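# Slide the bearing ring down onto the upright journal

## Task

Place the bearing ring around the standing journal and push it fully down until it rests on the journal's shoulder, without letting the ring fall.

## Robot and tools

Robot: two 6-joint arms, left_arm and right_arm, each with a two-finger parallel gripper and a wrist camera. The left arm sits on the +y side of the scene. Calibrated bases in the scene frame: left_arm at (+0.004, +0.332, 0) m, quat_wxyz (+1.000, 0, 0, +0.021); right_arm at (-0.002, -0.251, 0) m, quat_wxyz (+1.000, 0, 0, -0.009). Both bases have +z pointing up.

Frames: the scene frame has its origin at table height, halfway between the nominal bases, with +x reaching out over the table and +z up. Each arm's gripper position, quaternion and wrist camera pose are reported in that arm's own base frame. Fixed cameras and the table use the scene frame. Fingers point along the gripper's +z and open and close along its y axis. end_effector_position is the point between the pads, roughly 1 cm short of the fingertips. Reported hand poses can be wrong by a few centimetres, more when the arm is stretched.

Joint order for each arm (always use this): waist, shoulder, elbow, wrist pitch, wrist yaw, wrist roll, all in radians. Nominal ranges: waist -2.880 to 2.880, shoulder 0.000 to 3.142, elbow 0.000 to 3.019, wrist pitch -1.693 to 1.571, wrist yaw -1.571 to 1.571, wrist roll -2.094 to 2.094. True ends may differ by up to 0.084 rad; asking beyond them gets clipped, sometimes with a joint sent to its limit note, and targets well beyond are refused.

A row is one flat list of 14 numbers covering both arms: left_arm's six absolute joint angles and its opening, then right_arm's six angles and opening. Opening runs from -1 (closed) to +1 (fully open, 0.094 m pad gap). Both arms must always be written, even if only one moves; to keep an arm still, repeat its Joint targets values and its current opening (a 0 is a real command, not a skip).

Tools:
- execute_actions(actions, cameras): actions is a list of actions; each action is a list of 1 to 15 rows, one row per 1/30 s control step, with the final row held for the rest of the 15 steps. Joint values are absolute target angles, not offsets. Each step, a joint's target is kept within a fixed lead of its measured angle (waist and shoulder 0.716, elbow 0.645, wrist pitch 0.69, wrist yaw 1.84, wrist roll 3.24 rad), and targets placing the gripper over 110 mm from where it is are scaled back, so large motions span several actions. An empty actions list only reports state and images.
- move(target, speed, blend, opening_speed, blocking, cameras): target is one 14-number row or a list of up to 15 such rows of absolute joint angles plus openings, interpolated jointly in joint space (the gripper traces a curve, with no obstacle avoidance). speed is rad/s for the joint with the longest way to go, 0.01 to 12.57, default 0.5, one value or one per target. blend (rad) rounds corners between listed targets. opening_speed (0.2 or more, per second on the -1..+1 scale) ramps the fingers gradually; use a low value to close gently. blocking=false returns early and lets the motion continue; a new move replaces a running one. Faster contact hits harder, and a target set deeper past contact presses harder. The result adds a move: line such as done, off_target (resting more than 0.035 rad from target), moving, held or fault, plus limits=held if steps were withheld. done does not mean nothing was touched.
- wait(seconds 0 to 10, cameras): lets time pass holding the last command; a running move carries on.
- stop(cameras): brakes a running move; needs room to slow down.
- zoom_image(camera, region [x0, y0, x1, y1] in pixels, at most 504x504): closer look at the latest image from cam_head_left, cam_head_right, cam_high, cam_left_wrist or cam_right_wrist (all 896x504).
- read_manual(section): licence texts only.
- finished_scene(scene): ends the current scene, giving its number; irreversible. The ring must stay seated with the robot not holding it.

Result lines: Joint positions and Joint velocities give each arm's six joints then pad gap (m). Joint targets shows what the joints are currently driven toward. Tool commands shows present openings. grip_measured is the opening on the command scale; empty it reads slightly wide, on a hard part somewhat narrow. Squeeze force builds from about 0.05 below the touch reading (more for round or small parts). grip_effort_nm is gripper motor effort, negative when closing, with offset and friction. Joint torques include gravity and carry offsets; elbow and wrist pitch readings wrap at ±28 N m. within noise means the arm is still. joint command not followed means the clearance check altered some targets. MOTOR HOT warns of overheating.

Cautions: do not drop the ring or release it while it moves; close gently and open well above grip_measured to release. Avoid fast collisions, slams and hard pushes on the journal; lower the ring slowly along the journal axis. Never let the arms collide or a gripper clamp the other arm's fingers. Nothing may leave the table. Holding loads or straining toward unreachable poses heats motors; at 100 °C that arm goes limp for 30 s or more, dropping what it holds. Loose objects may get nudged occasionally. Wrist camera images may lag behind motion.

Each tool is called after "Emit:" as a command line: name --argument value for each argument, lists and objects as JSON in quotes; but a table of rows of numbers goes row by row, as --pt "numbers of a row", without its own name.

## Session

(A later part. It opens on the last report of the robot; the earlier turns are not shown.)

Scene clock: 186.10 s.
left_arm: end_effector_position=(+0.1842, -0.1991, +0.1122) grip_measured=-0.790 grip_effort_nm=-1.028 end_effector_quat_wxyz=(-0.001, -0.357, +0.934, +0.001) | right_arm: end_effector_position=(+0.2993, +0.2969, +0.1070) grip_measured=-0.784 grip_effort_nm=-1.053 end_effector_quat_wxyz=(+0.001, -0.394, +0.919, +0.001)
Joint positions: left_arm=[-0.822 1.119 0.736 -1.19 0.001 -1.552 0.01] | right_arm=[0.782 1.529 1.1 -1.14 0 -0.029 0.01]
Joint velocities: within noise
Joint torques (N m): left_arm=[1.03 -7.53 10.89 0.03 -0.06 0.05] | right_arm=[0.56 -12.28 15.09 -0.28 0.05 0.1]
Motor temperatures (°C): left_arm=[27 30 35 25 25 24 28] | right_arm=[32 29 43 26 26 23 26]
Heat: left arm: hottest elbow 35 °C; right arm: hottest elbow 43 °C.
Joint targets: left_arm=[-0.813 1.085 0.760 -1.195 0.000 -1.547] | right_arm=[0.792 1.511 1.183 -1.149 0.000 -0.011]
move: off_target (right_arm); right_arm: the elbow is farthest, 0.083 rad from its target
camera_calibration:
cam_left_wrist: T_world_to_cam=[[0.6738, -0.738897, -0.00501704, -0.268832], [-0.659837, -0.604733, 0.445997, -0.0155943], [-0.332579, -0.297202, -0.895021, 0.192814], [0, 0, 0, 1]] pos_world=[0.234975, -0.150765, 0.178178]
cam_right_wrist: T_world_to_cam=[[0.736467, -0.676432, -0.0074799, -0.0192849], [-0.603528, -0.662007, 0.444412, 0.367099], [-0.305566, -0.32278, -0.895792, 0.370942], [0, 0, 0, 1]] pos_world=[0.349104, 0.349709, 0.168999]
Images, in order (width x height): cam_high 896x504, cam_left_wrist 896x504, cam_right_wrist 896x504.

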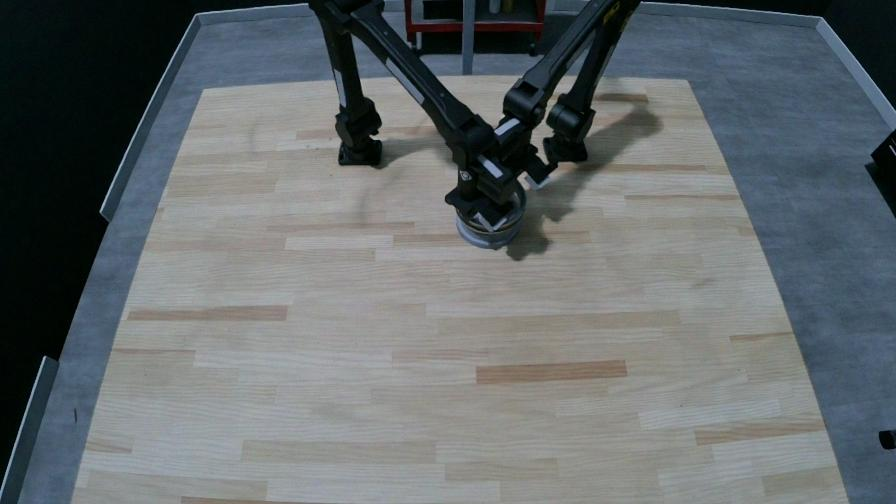

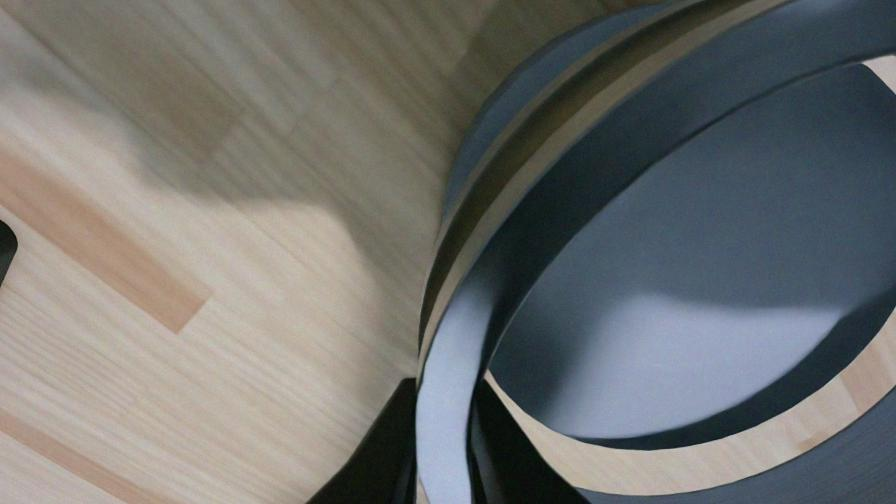

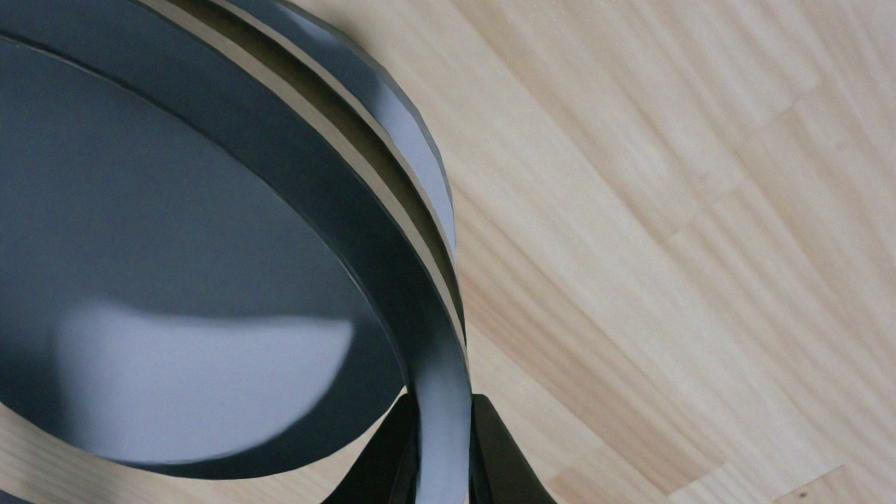

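Emit:
zoom_image --camera "cam_left_wrist" --region '[470, 20, 896, 390]'

Emit:
zoom_image --camera "cam_right_wrist" --region '[0, 20, 426, 390]'

Scaled by 1.183 from the camera's 896x504 image, which has a finer 1280x720 frame.

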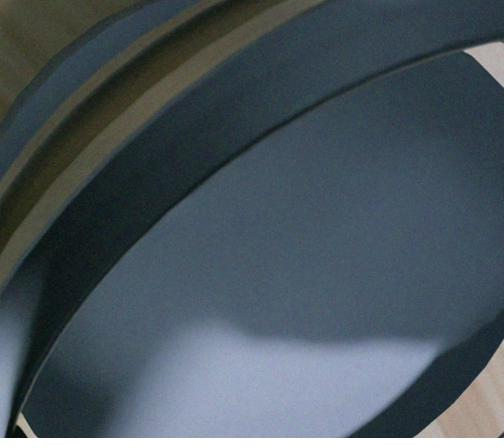

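Scaled by 1.183 from the camera's 896x504 image, which has a finer 1280x720 frame.

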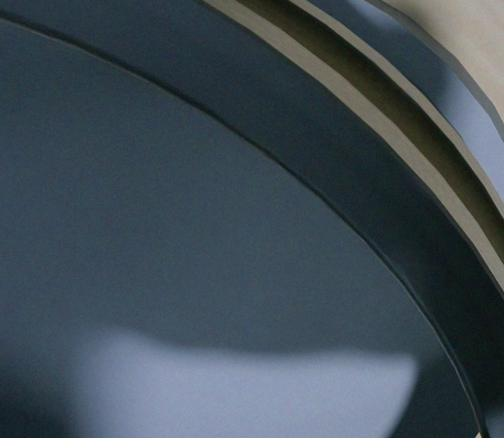

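Emit:
zoom_image --camera "cam_high" --region '[430, 170, 560, 270]'

Scaled by 3.877 from the camera's 896x504 image, which has a finer 1280x720 frame.

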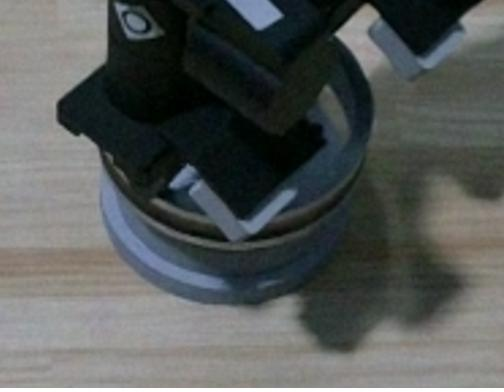

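Emit:
move --pt "-0.8134 1.0965 0.7597 -1.1850 0 -1.5468 -0.90 0.7922 1.5132 1.1300 -1.1380 0 -0.0112 -0.90" --pt "-0.8134 1.1117 0.7407 -1.1548 0 -1.5468 -0.90 0.7922 1.5224 1.1123 -1.1116 0 -0.0112 -0.90" --speed '[0.12, 0.04]' --cameras '["cam_high", "cam_left_wrist", "cam_right_wrist"]'

Scene clock: 198.60 s.
left_arm: end_effector_position=(+0.1844, -0.1985, +0.1063) grip_measured=-0.790 grip_effort_nm=-1.028 end_effector_quat_wxyz=(+0.001, -0.357, +0.934, -0.003) | right_arm: end_effector_position=(+0.3017, +0.2993, +0.1022) grip_measured=-0.784 grip_effort_nm=-1.053 end_effector_quat_wxyz=(+0.002, -0.394, +0.919, +0.001)
Joint positions: left_arm=[-0.82 1.12 0.719 -1.165 0 -1.551 0.01] | right_arm=[0.782 1.541 1.1 -1.125 0 -0.028 0.01]
Joint velocities: within noise
Joint torques (N m): left_arm=[0.73 -5.3 10.55 0.68 -0.02 0.02] | right_arm=[0.67 -12.81 9.06 0.54 0.04 0.09]
Motor temperatures (°C): left_arm=[27 30 34 24 25 24 28] | right_arm=[32 29 46 26 26 23 26]
Heat: left arm: hottest elbow 34 °C; right arm: hottest elbow 46 °C.
Joint targets: left_arm=[-0.813 1.112 0.741 -1.155 0.000 -1.547] | right_arm=[0.792 1.522 1.112 -1.112 0.000 -0.011]
move: done
camera_calibration:
cam_left_wrist: T_world_to_cam=[[0.674354, -0.738404, 0.00259452, -0.26933], [-0.662096, -0.603103, 0.444855, -0.0115193], [-0.326918, -0.301707, -0.895599, 0.185849], [0, 0, 0, 1]] pos_world=[0.234754, -0.14975, 0.172269]
cam_right_wrist: T_world_to_cam=[[0.736228, -0.676694, -0.00730912, -0.0193093], [-0.60487, -0.662852, 0.441316, 0.373292], [-0.303481, -0.320489, -0.897322, 0.367073], [0, 0, 0, 1]] pos_world=[0.351408, 0.352013, 0.164502]
Images, in order (width x height): cam_high 896x504, cam_left_wrist 896x504, cam_right_wrist 896x504.

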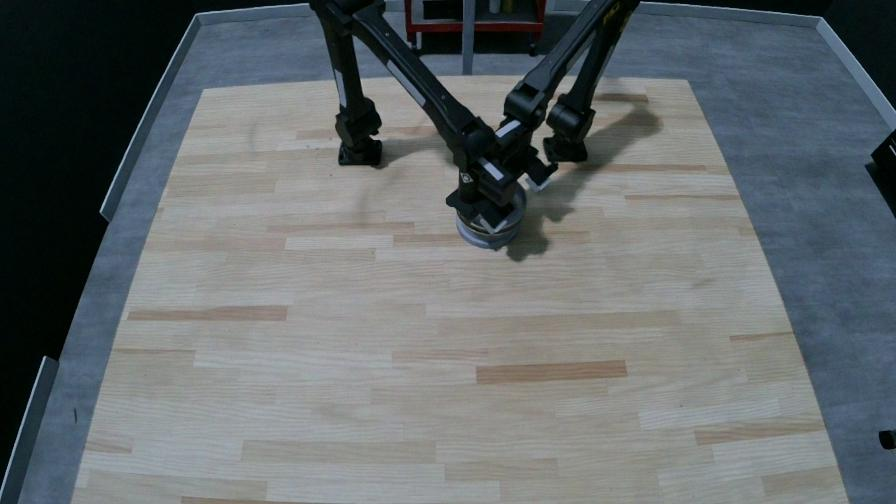

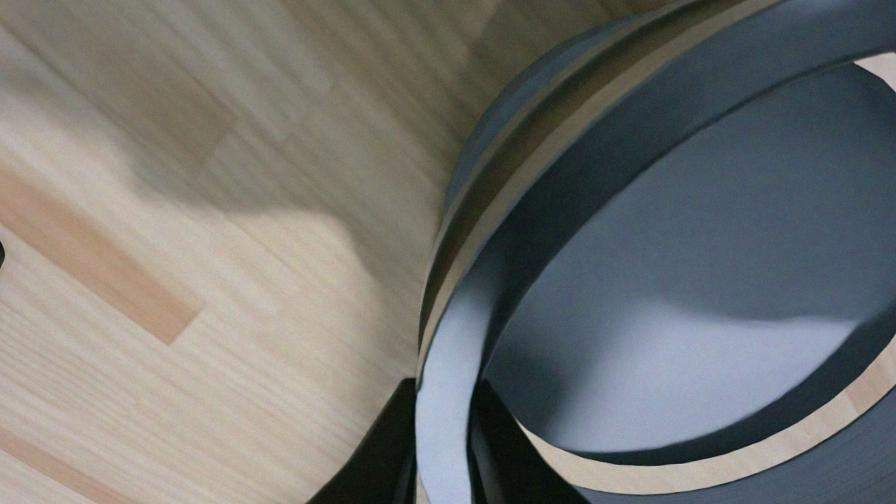

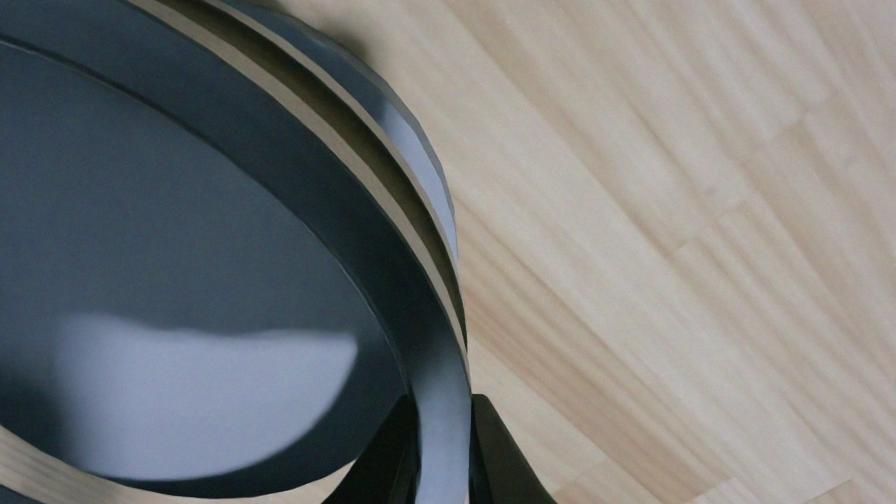

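Emit:
move --pt "-0.8134 1.1180 0.7380 -1.1560 0 -1.5468 -0.90 0.7922 1.5210 1.0950 -1.1130 0 -0.0112 -0.90" --speed 0.04 --cameras '["cam_high"]'

Scene clock: 200.17 s.
left_arm: end_effector_position=(+0.1837, -0.1978, +0.1036) grip_measured=-0.790 grip_effort_nm=-1.023 end_effector_quat_wxyz=(-0.001, -0.356, +0.934, +0.001) | right_arm: end_effector_position=(+0.2989, +0.2967, +0.0982) grip_measured=-0.784 grip_effort_nm=-1.048 end_effector_quat_wxyz=(-0.001, -0.394, +0.919, +0.000)
Joint positions: left_arm=[-0.82 1.126 0.717 -1.164 0 -1.549 0.01] | right_arm=[0.783 1.541 1.088 -1.121 0 -0.026 0.01]
Joint velocities: within noise
Joint torques (N m): left_arm=[0.97 -5.42 10.47 0.55 0 0] | right_arm=[0.32 -12.22 8.54 0.24 0.03 0.08]
Motor temperatures (°C): left_arm=[27 30 34 24 25 24 28] | right_arm=[32 29 45 26 26 23 26]
Heat: left arm: hottest elbow 34 °C; right arm: hottest elbow 45 °C.
Joint targets: left_arm=[-0.813 1.118 0.738 -1.156 0.000 -1.547] | right_arm=[0.792 1.521 1.095 -1.113 0.000 -0.011]
move: done
Images, in order (width x height): cam_high 896x504.

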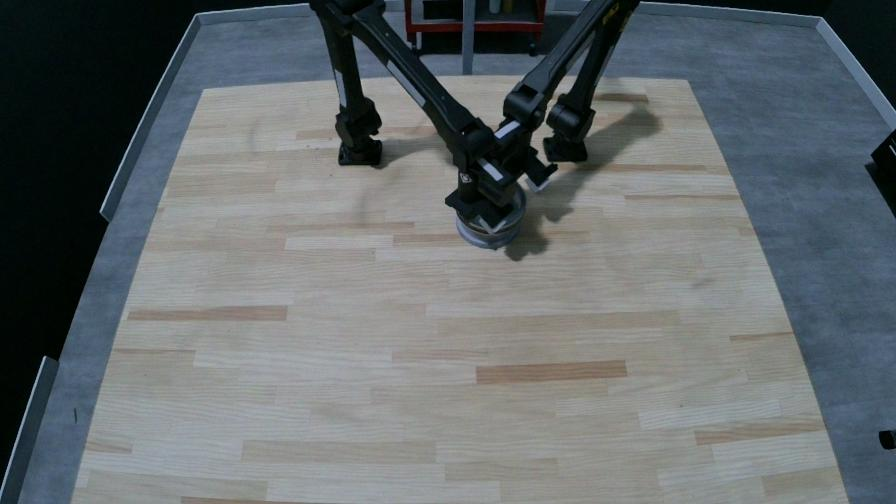

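Emit:
execute_actions --actions '[]' --cameras '["cam_left_wrist", "cam_right_wrist", "cam_high"]'

Emit:
zoom_image --camera "cam_left_wrist" --region '[470, 200, 896, 504]'

Emit:
zoom_image --camera "cam_right_wrist" --region '[0, 200, 426, 504]'

Emit:
zoom_image --camera "cam_high" --region '[430, 170, 560, 270]'

Scene clock: 200.53 s.
left_arm: end_effector_position=(+0.1837, -0.1978, +0.1036) grip_measured=-0.790 grip_effort_nm=-1.028 end_effector_quat_wxyz=(-0.001, -0.356, +0.934, +0.001) | right_arm: end_effector_position=(+0.2989, +0.2967, +0.0982) grip_measured=-0.784 grip_effort_nm=-1.048 end_effector_quat_wxyz=(-0.001, -0.394, +0.919, +0.000)
Joint positions: left_arm=[-0.82 1.126 0.717 -1.164 0 -1.549 0.01] | right_arm=[0.783 1.541 1.088 -1.121 0 -0.026 0.01]
Joint velocities: within noise
Joint torques (N m): left_arm=[1.14 -5.42 10.55 0.59 -0.03 0.03] | right_arm=[0.38 -12.45 8.53 0.34 0.05 0.08]
Motor temperatures (°C): left_arm=[27 30 34 24 25 24 28] | right_arm=[32 29 45 26 26 23 26]
Heat: left arm: hottest elbow 34 °C; right arm: hottest elbow 45 °C.
Joint targets: left_arm=[-0.813 1.118 0.738 -1.156 0.000 -1.547] | right_arm=[0.792 1.521 1.095 -1.113 0.000 -0.011]
Tool commands: left_gripper/opening=-0.9 right_gripper/opening=-0.9
camera_calibration:
cam_left_wrist: T_world_to_cam=[[0.672706, -0.739887, -0.00582856, -0.267475], [-0.660747, -0.604259, 0.44529, -0.0109384], [-0.332987, -0.295698, -0.895367, 0.185809], [0, 0, 0, 1]] pos_world=[0.234576, -0.149567, 0.169679]
cam_right_wrist: T_world_to_cam=[[0.735116, -0.677898, -0.0076497, -0.0182691], [-0.603498, -0.659493, 0.448173, 0.369588], [-0.308861, -0.324843, -0.893914, 0.364326], [0, 0, 0, 1]] pos_world=[0.349002, 0.349705, 0.159896]
Images, in order (width x height): cam_high 896x504, cam_left_wrist 896x504, cam_right_wrist 896x504.

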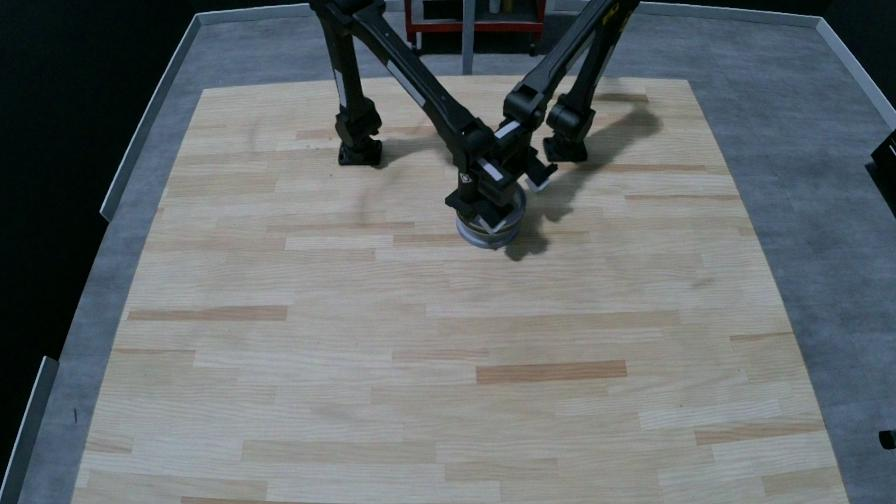

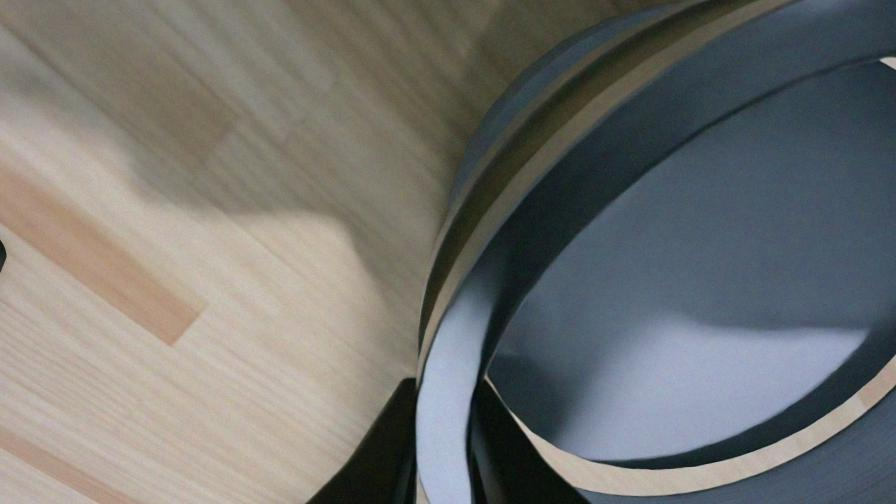

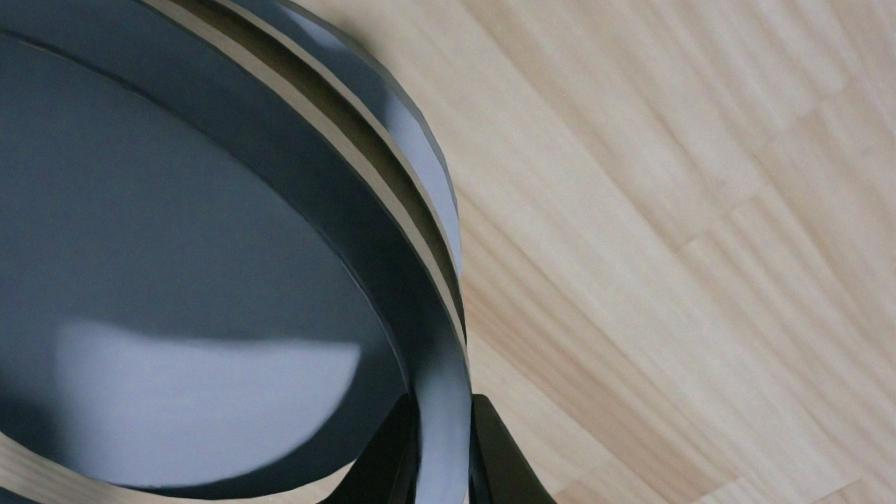

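Scaled by 1.183 from the camera's 896x504 image, which has a finer 1280x720 frame.

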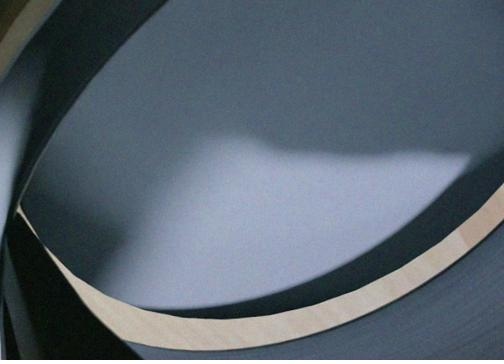

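Scaled by 1.183 from the camera's 896x504 image, which has a finer 1280x720 frame.

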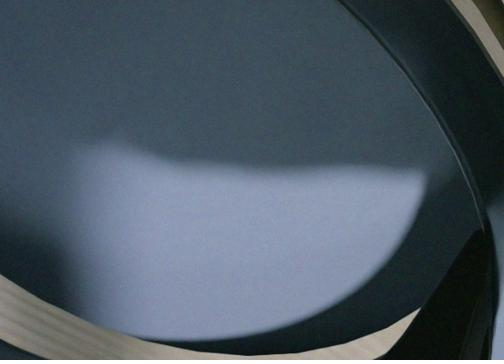

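Scaled by 3.877 from the camera's 896x504 image, which has a finer 1280x720 frame.

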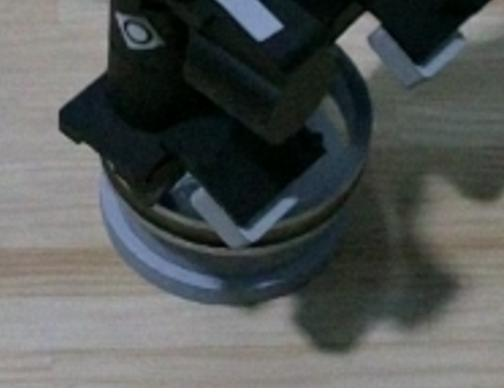

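Emit:
zoom_image --camera "cam_high" --region '[450, 200, 490, 250]'

Emit:
zoom_image --camera "cam_high" --region '[495, 175, 535, 250]'

Scaled by 10.080 from the camera's 896x504 image, which has a finer 1280x720 frame.

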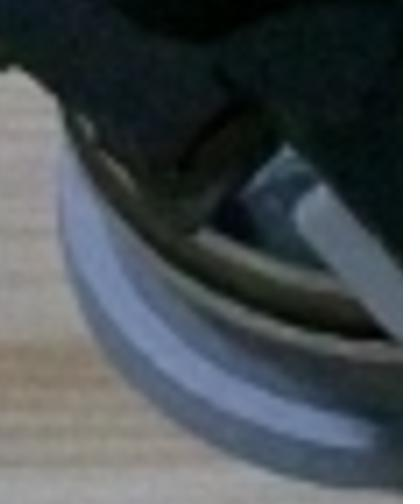

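Scaled by 6.720 from the camera's 896x504 image, which has a finer 1280x720 frame.

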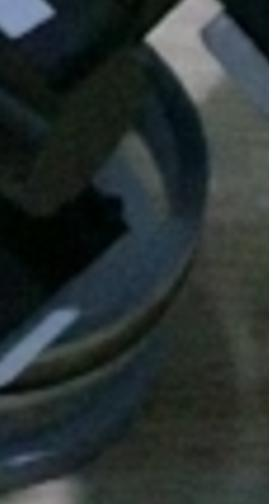

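Emit:
execute_actions --actions '[]' --cameras '["cam_head_left", "cam_head_right"]'

Emit:
zoom_image --camera "cam_head_right" --region '[340, 374, 500, 504]'

Emit:
zoom_image --camera "cam_head_left" --region '[350, 374, 510, 504]'

Scene clock: 205.47 s.
left_arm: end_effector_position=(+0.1837, -0.1978, +0.1036) grip_measured=-0.790 grip_effort_nm=-1.023 end_effector_quat_wxyz=(-0.001, -0.356, +0.934, +0.001) | right_arm: end_effector_position=(+0.2989, +0.2967, +0.0982) grip_measured=-0.784 grip_effort_nm=-1.048 end_effector_quat_wxyz=(-0.001, -0.394, +0.919, +0.000)
Joint positions: left_arm=[-0.82 1.126 0.717 -1.164 0 -1.549 0.01] | right_arm=[0.783 1.541 1.088 -1.121 0 -0.026 0.01]
Joint velocities: within noise
Joint torques (N m): left_arm=[1.03 -5.36 10.7 0.62 -0.01 0.02] | right_arm=[0.56 -12.45 8.62 0.32 0.03 0.07]
Motor temperatures (°C): left_arm=[27 29 34 24 25 24 28] | right_arm=[32 29 44 26 26 23 26]
Heat: left arm: hottest elbow 34 °C; right arm: hottest elbow 44 °C.
Joint targets: left_arm=[-0.813 1.118 0.738 -1.156 0.000 -1.547] | right_arm=[0.792 1.521 1.095 -1.113 0.000 -0.011]
Tool commands: left_gripper/opening=-0.9 right_gripper/opening=-0.9
Images, in order (width x height): cam_head_left 896x504, cam_head_right 896x504.

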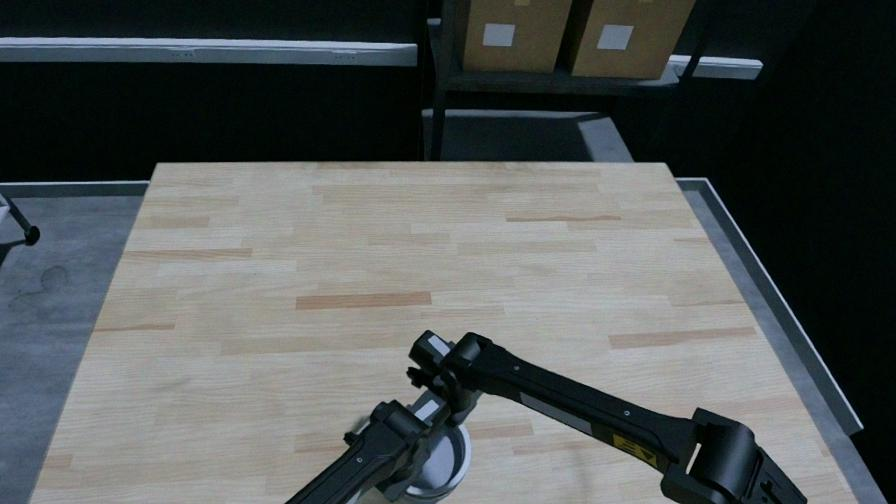

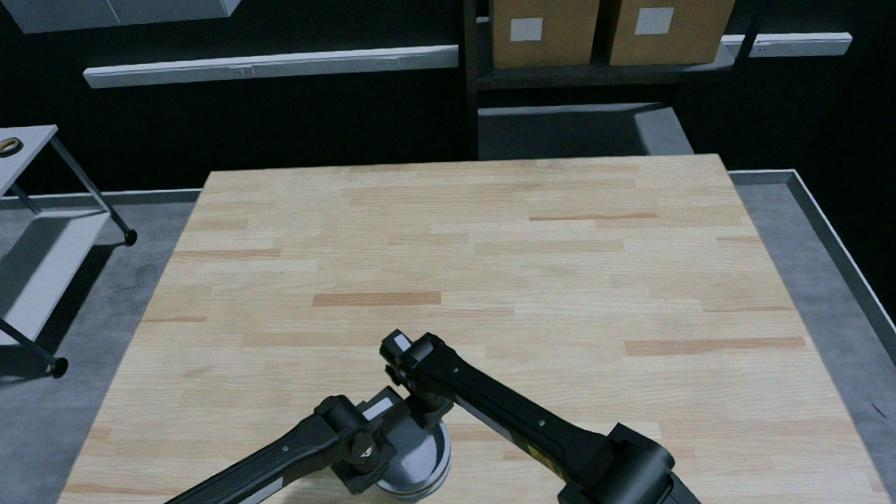

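Scaled by 3.150 from the camera's 896x504 image, which has a finer 1280x720 frame.

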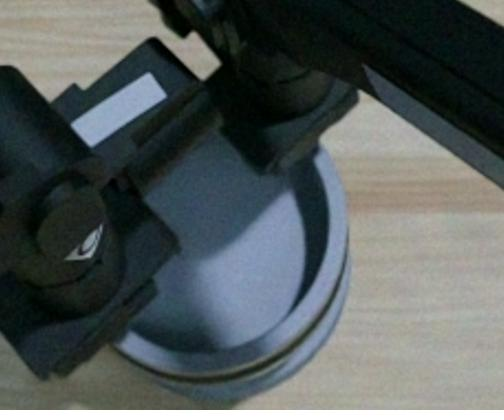

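Scaled by 3.150 from the camera's 896x504 image, which has a finer 1280x720 frame.

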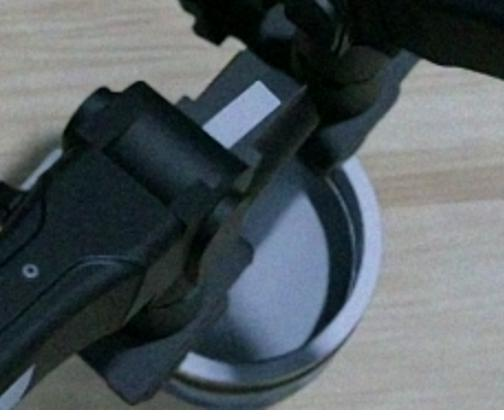

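Emit:
move --pt "-0.8134 1.1205 0.7305 -1.1440 0 -1.5468 -0.90 0.7922 1.5230 1.0892 -1.1040 0 -0.0112 -0.90" --speed 0.02 --cameras '["cam_left_wrist", "cam_right_wrist"]'

Scene clock: 209.03 s.
left_arm: end_effector_position=(+0.1837, -0.1978, +0.1007) grip_measured=-0.790 grip_effort_nm=-1.023 end_effector_quat_wxyz=(+0.000, -0.356, +0.935, +0.000) | right_arm: end_effector_position=(+0.2988, +0.2966, +0.0962) grip_measured=-0.784 grip_effort_nm=-1.048 end_effector_quat_wxyz=(+0.000, -0.393, +0.919, +0.000)
Joint positions: left_arm=[-0.82 1.128 0.71 -1.153 0 -1.548 0.01] | right_arm=[0.783 1.541 1.082 -1.112 0 -0.026 0.01]
Joint velocities: within noise
Joint torques (N m): left_arm=[1.38 -5.48 10.45 0.66 0 0.01] | right_arm=[0.44 -12.34 8.5 0.4 0.03 0.06]
Motor temperatures (°C): left_arm=[27 29 35 24 25 24 28] | right_arm=[32 29 44 26 26 23 26]
Heat: left arm: hottest elbow 35 °C; right arm: hottest elbow 44 °C.
Joint targets: left_arm=[-0.813 1.121 0.730 -1.144 0.000 -1.547] | right_arm=[0.792 1.523 1.089 -1.104 0.000 -0.011]
move: done
camera_calibration:
cam_left_wrist: T_world_to_cam=[[0.672086, -0.740465, -0.00352448, -0.2676], [-0.661939, -0.602931, 0.445321, -0.0092439], [-0.331869, -0.296961, -0.895364, 0.182722], [0, 0, 0, 1]] pos_world=[0.234371, -0.149461, 0.166776]
cam_right_wrist: T_world_to_cam=[[0.734619, -0.678439, -0.0074574, -0.0180079], [-0.605109, -0.660109, 0.445083, 0.371347], [-0.306885, -0.322454, -0.895458, 0.361282], [0, 0, 0, 1]] pos_world=[0.348806, 0.349409, 0.158099]
Images, in order (width x height): cam_left_wrist 896x504, cam_right_wrist 896x504.

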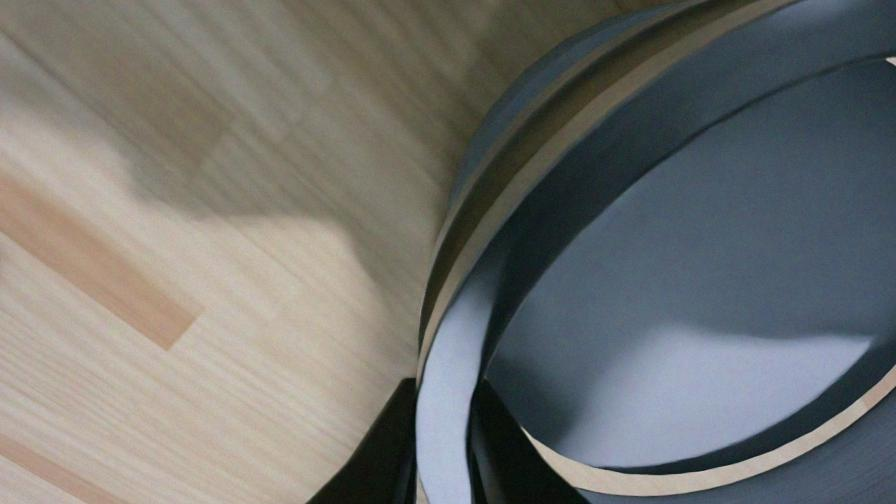

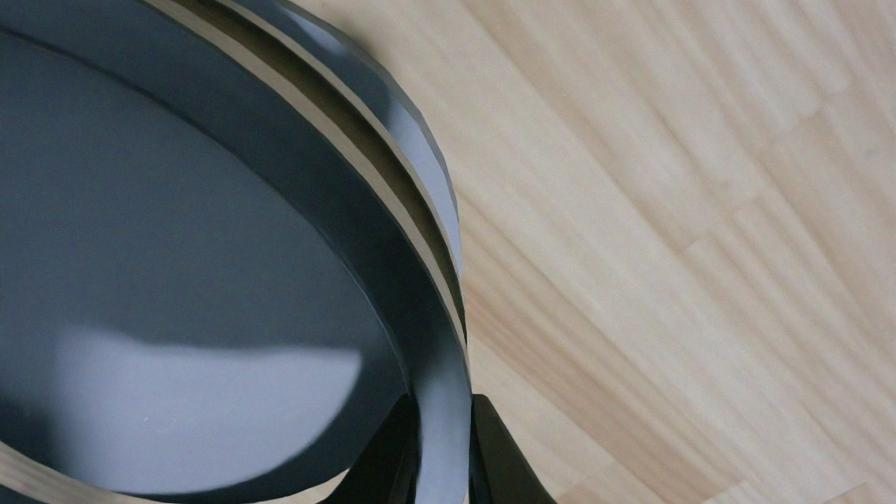

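Emit:
zoom_image --camera "cam_left_wrist" --region '[470, 340, 700, 504]'

Emit:
zoom_image --camera "cam_left_wrist" --region '[680, 300, 896, 504]'

Emit:
zoom_image --camera "cam_right_wrist" --region '[0, 380, 230, 504]'

Emit:
zoom_image --camera "cam_right_wrist" --region '[200, 340, 440, 504]'

Scaled by 2.191 from the camera's 896x504 image, which has a finer 1280x720 frame.

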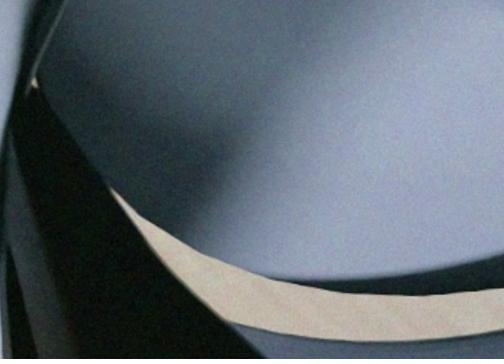

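Scaled by 2.333 from the camera's 896x504 image, which has a finer 1280x720 frame.

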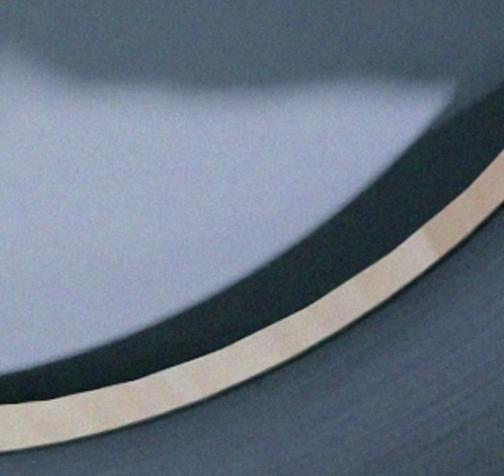

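Scaled by 2.191 from the camera's 896x504 image, which has a finer 1280x720 frame.

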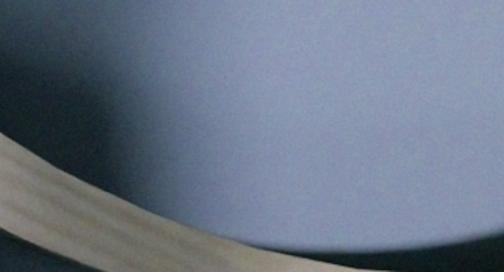

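Scaled by 2.100 from the camera's 896x504 image, which has a finer 1280x720 frame.

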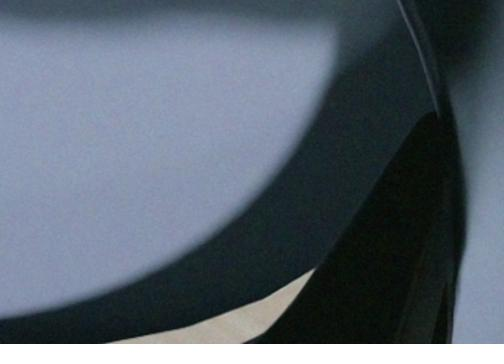

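Emit:
execute_actions --actions '[]' --cameras '["cam_high", "cam_head_left", "cam_head_right"]'

Emit:
zoom_image --camera "cam_high" --region '[450, 205, 500, 255]'

Emit:
zoom_image --camera "cam_head_right" --region '[380, 450, 460, 504]'

Emit:
zoom_image --camera "cam_head_left" --region '[400, 450, 480, 504]'

Scene clock: 225.73 s.
left_arm: end_effector_position=(+0.1837, -0.1978, +0.1007) grip_measured=-0.790 grip_effort_nm=-1.023 end_effector_quat_wxyz=(+0.000, -0.356, +0.935, +0.000) | right_arm: end_effector_position=(+0.2987, +0.2965, +0.0961) grip_measured=-0.784 grip_effort_nm=-1.043 end_effector_quat_wxyz=(+0.000, -0.393, +0.919, +0.000)
Joint positions: left_arm=[-0.82 1.128 0.71 -1.152 0 -1.548 0.01] | right_arm=[0.783 1.541 1.082 -1.112 0 -0.026 0.01]
Joint velocities: within noise
Joint torques (N m): left_arm=[1.03 -5.36 10.54 0.61 -0.02 -0.03] | right_arm=[0.56 -12.28 8.54 0.42 0.04 0.06]
Motor temperatures (°C): left_arm=[27 29 34 24 25 23 28] | right_arm=[32 29 41 26 26 23 26]
Heat: left arm: hottest elbow 34 °C; right arm: hottest elbow 41 °C.
Joint targets: left_arm=[-0.813 1.121 0.731 -1.144 0.000 -1.547] | right_arm=[0.792 1.523 1.089 -1.104 0.000 -0.011]
Tool commands: left_gripper/opening=-0.9 right_gripper/opening=-0.9
Images, in order (width x height): cam_head_left 896x504, cam_head_right 896x504, cam_high 896x504.

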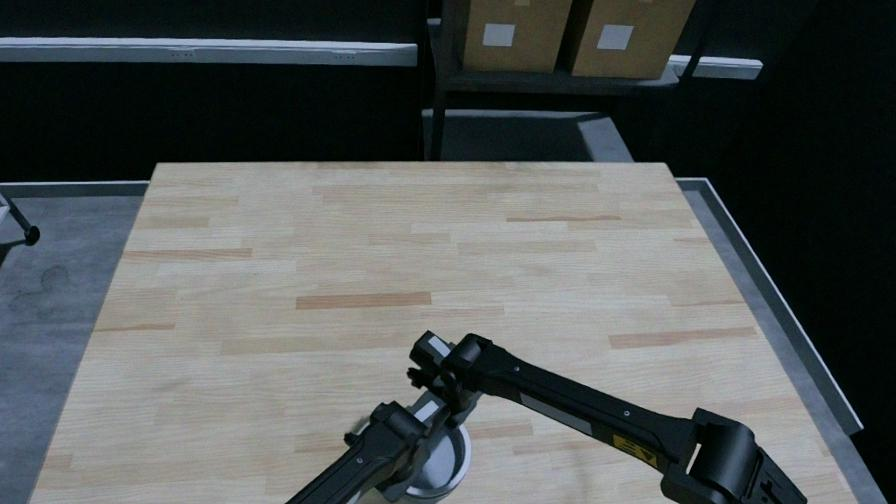

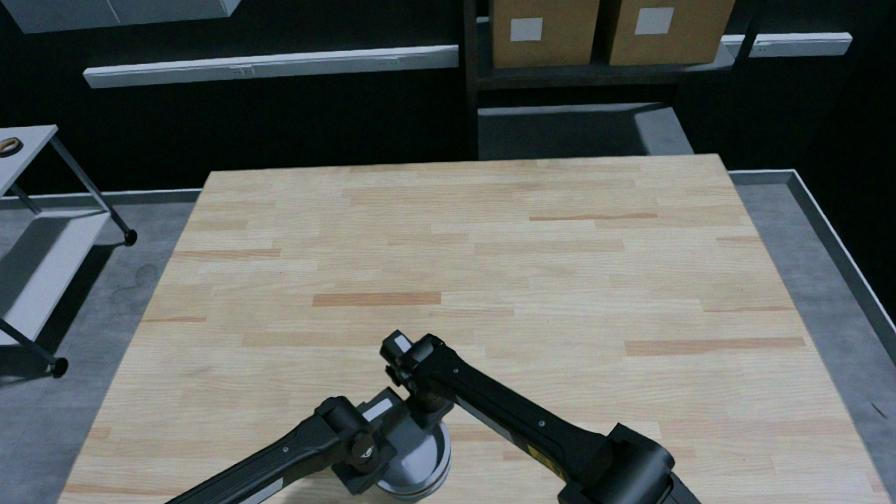

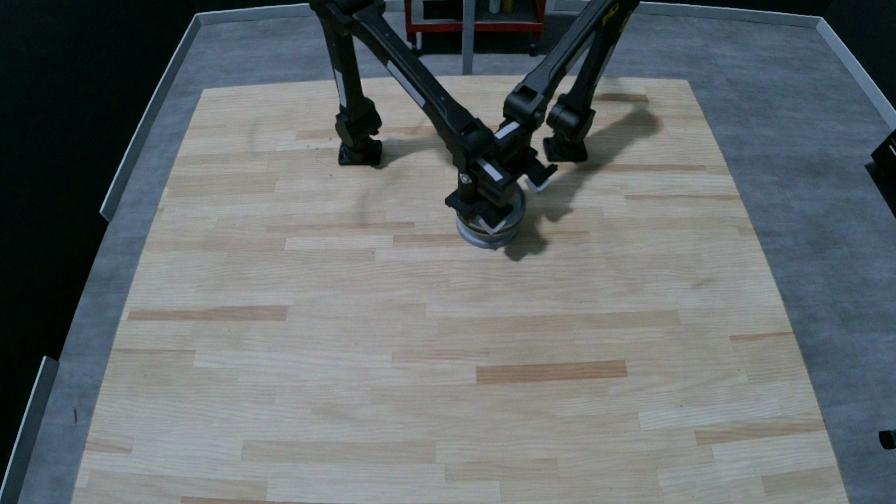

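Scaled by 10.080 from the camera's 896x504 image, which has a finer 1280x720 frame.

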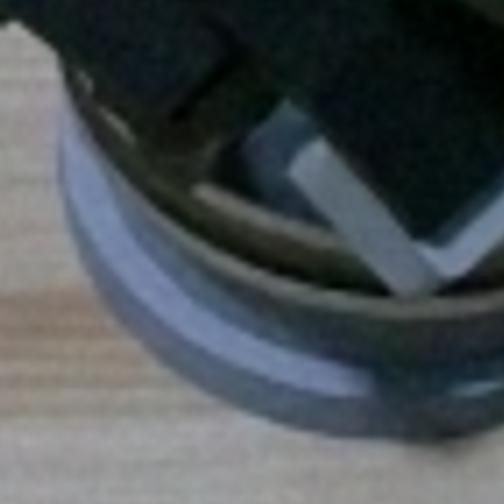

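Scaled by 6.300 from the camera's 896x504 image, which has a finer 1280x720 frame.

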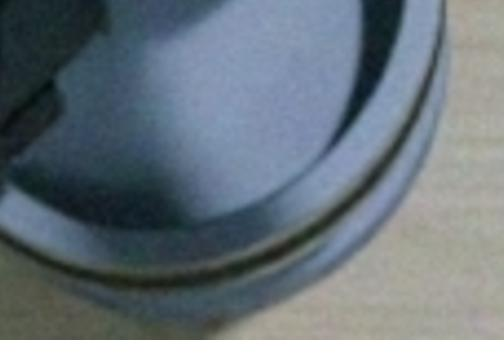

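Scaled by 6.300 from the camera's 896x504 image, which has a finer 1280x720 frame.

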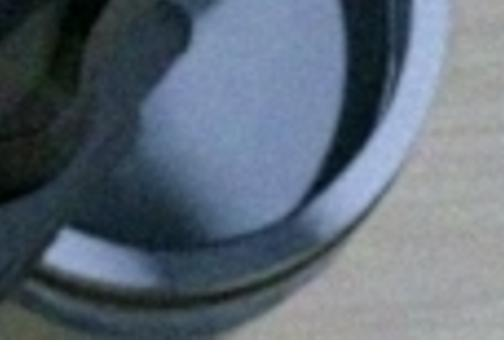

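Emit:
execute_actions --actions '[]' --cameras '["cam_head_right", "cam_high", "cam_left_wrist", "cam_right_wrist"]'

Scene clock: 227.80 s.
left_arm: end_effector_position=(+0.1837, -0.1978, +0.1007) grip_measured=-0.790 grip_effort_nm=-1.018 end_effector_quat_wxyz=(+0.000, -0.356, +0.935, +0.000) | right_arm: end_effector_position=(+0.2987, +0.2965, +0.0961) grip_measured=-0.784 grip_effort_nm=-1.048 end_effector_quat_wxyz=(+0.000, -0.393, +0.919, +0.000)
Joint positions: left_arm=[-0.82 1.128 0.71 -1.152 0 -1.548 0.01] | right_arm=[0.783 1.541 1.082 -1.112 0 -0.026 0.01]
Joint velocities: within noise
Joint torques (N m): left_arm=[0.67 -5.3 10.41 0.61 -0.01 0.01] | right_arm=[0.44 -12.4 8.65 0.32 0.01 0.05]
Motor temperatures (°C): left_arm=[27 29 34 24 25 23 28] | right_arm=[32 29 41 26 26 23 26]
Heat: left arm: hottest elbow 34 °C; right arm: hottest elbow 41 °C.
Joint targets: left_arm=[-0.813 1.121 0.731 -1.144 0.000 -1.547] | right_arm=[0.792 1.523 1.089 -1.104 0.000 -0.011]
Tool commands: left_gripper/opening=-0.9 right_gripper/opening=-0.9
camera_calibration:
cam_left_wrist: T_world_to_cam=[[0.671873, -0.74066, -0.00315166, -0.267782], [-0.662251, -0.602641, 0.44525, -0.00910948], [-0.331678, -0.297064, -0.895401, 0.182671], [0, 0, 0, 1]] pos_world=[0.234471, -0.14956, 0.166776]
cam_right_wrist: T_world_to_cam=[[0.734595, -0.678464, -0.00753672, -0.0179736], [-0.604982, -0.659982, 0.445444, 0.371119], [-0.307192, -0.322661, -0.895278, 0.36128], [0, 0, 0, 1]] pos_world=[0.348706, 0.349309, 0.157998]
Images, in order (width x height): cam_head_right 896x504, cam_high 896x504, cam_left_wrist 896x504, cam_right_wrist 896x504.

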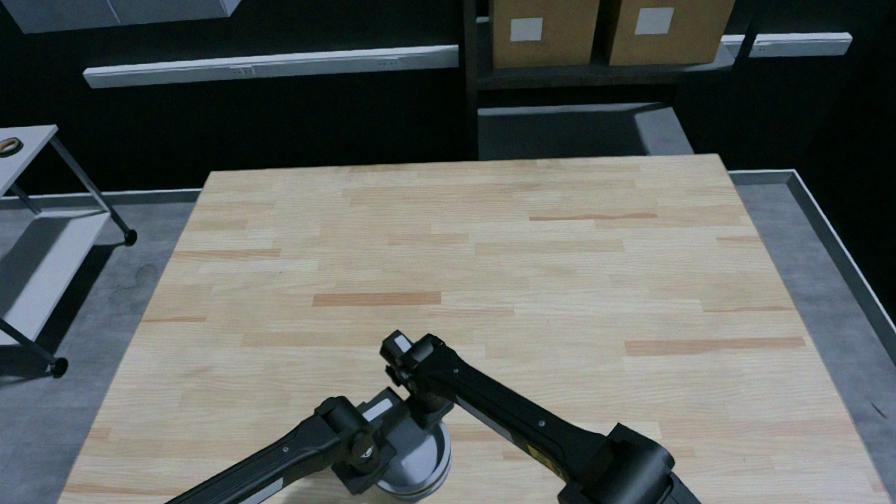

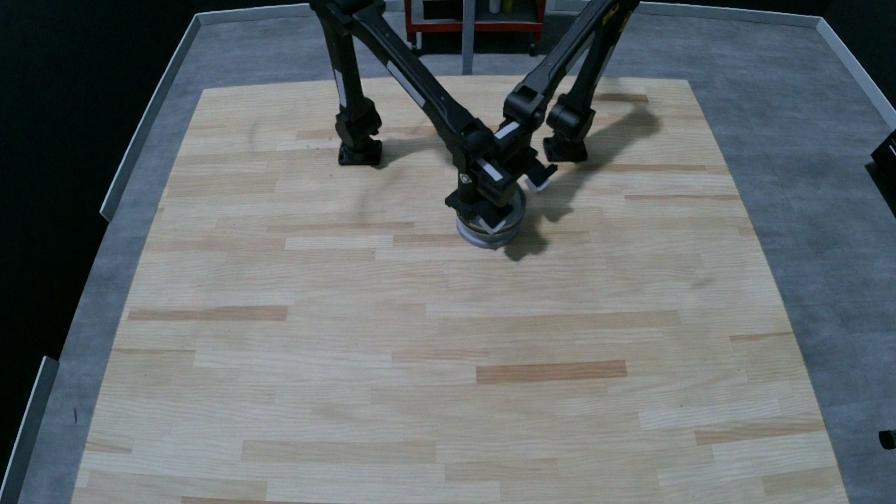

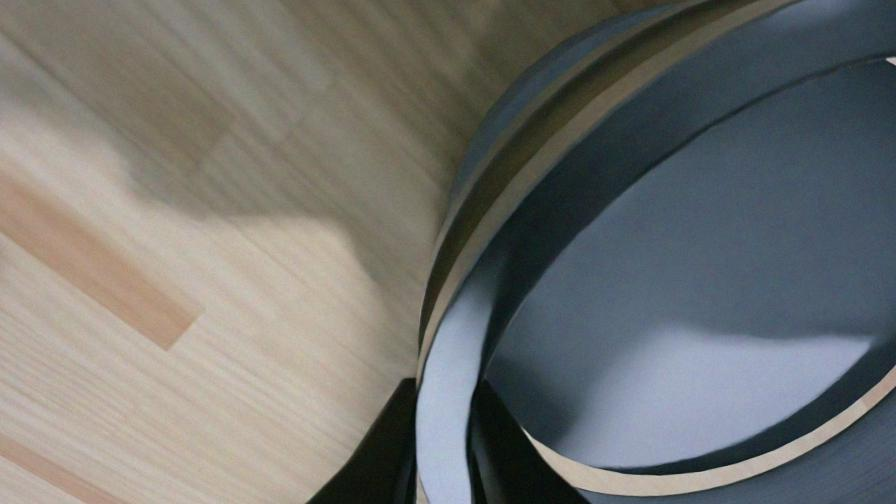

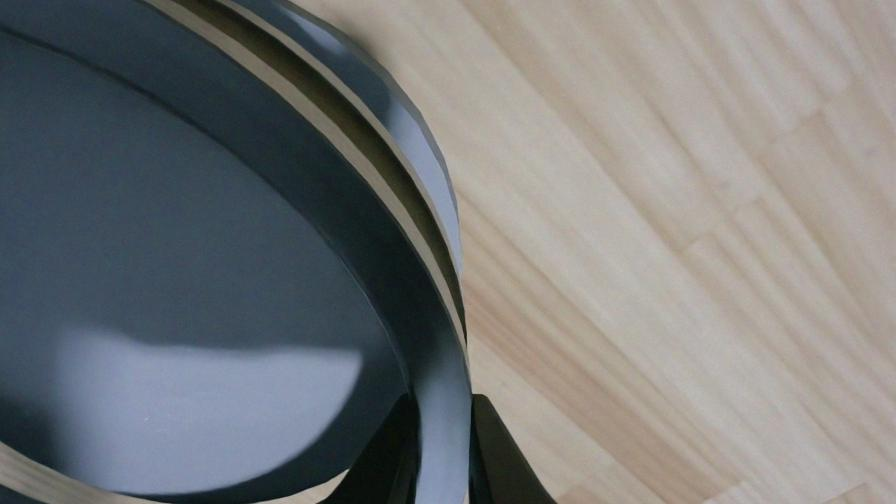

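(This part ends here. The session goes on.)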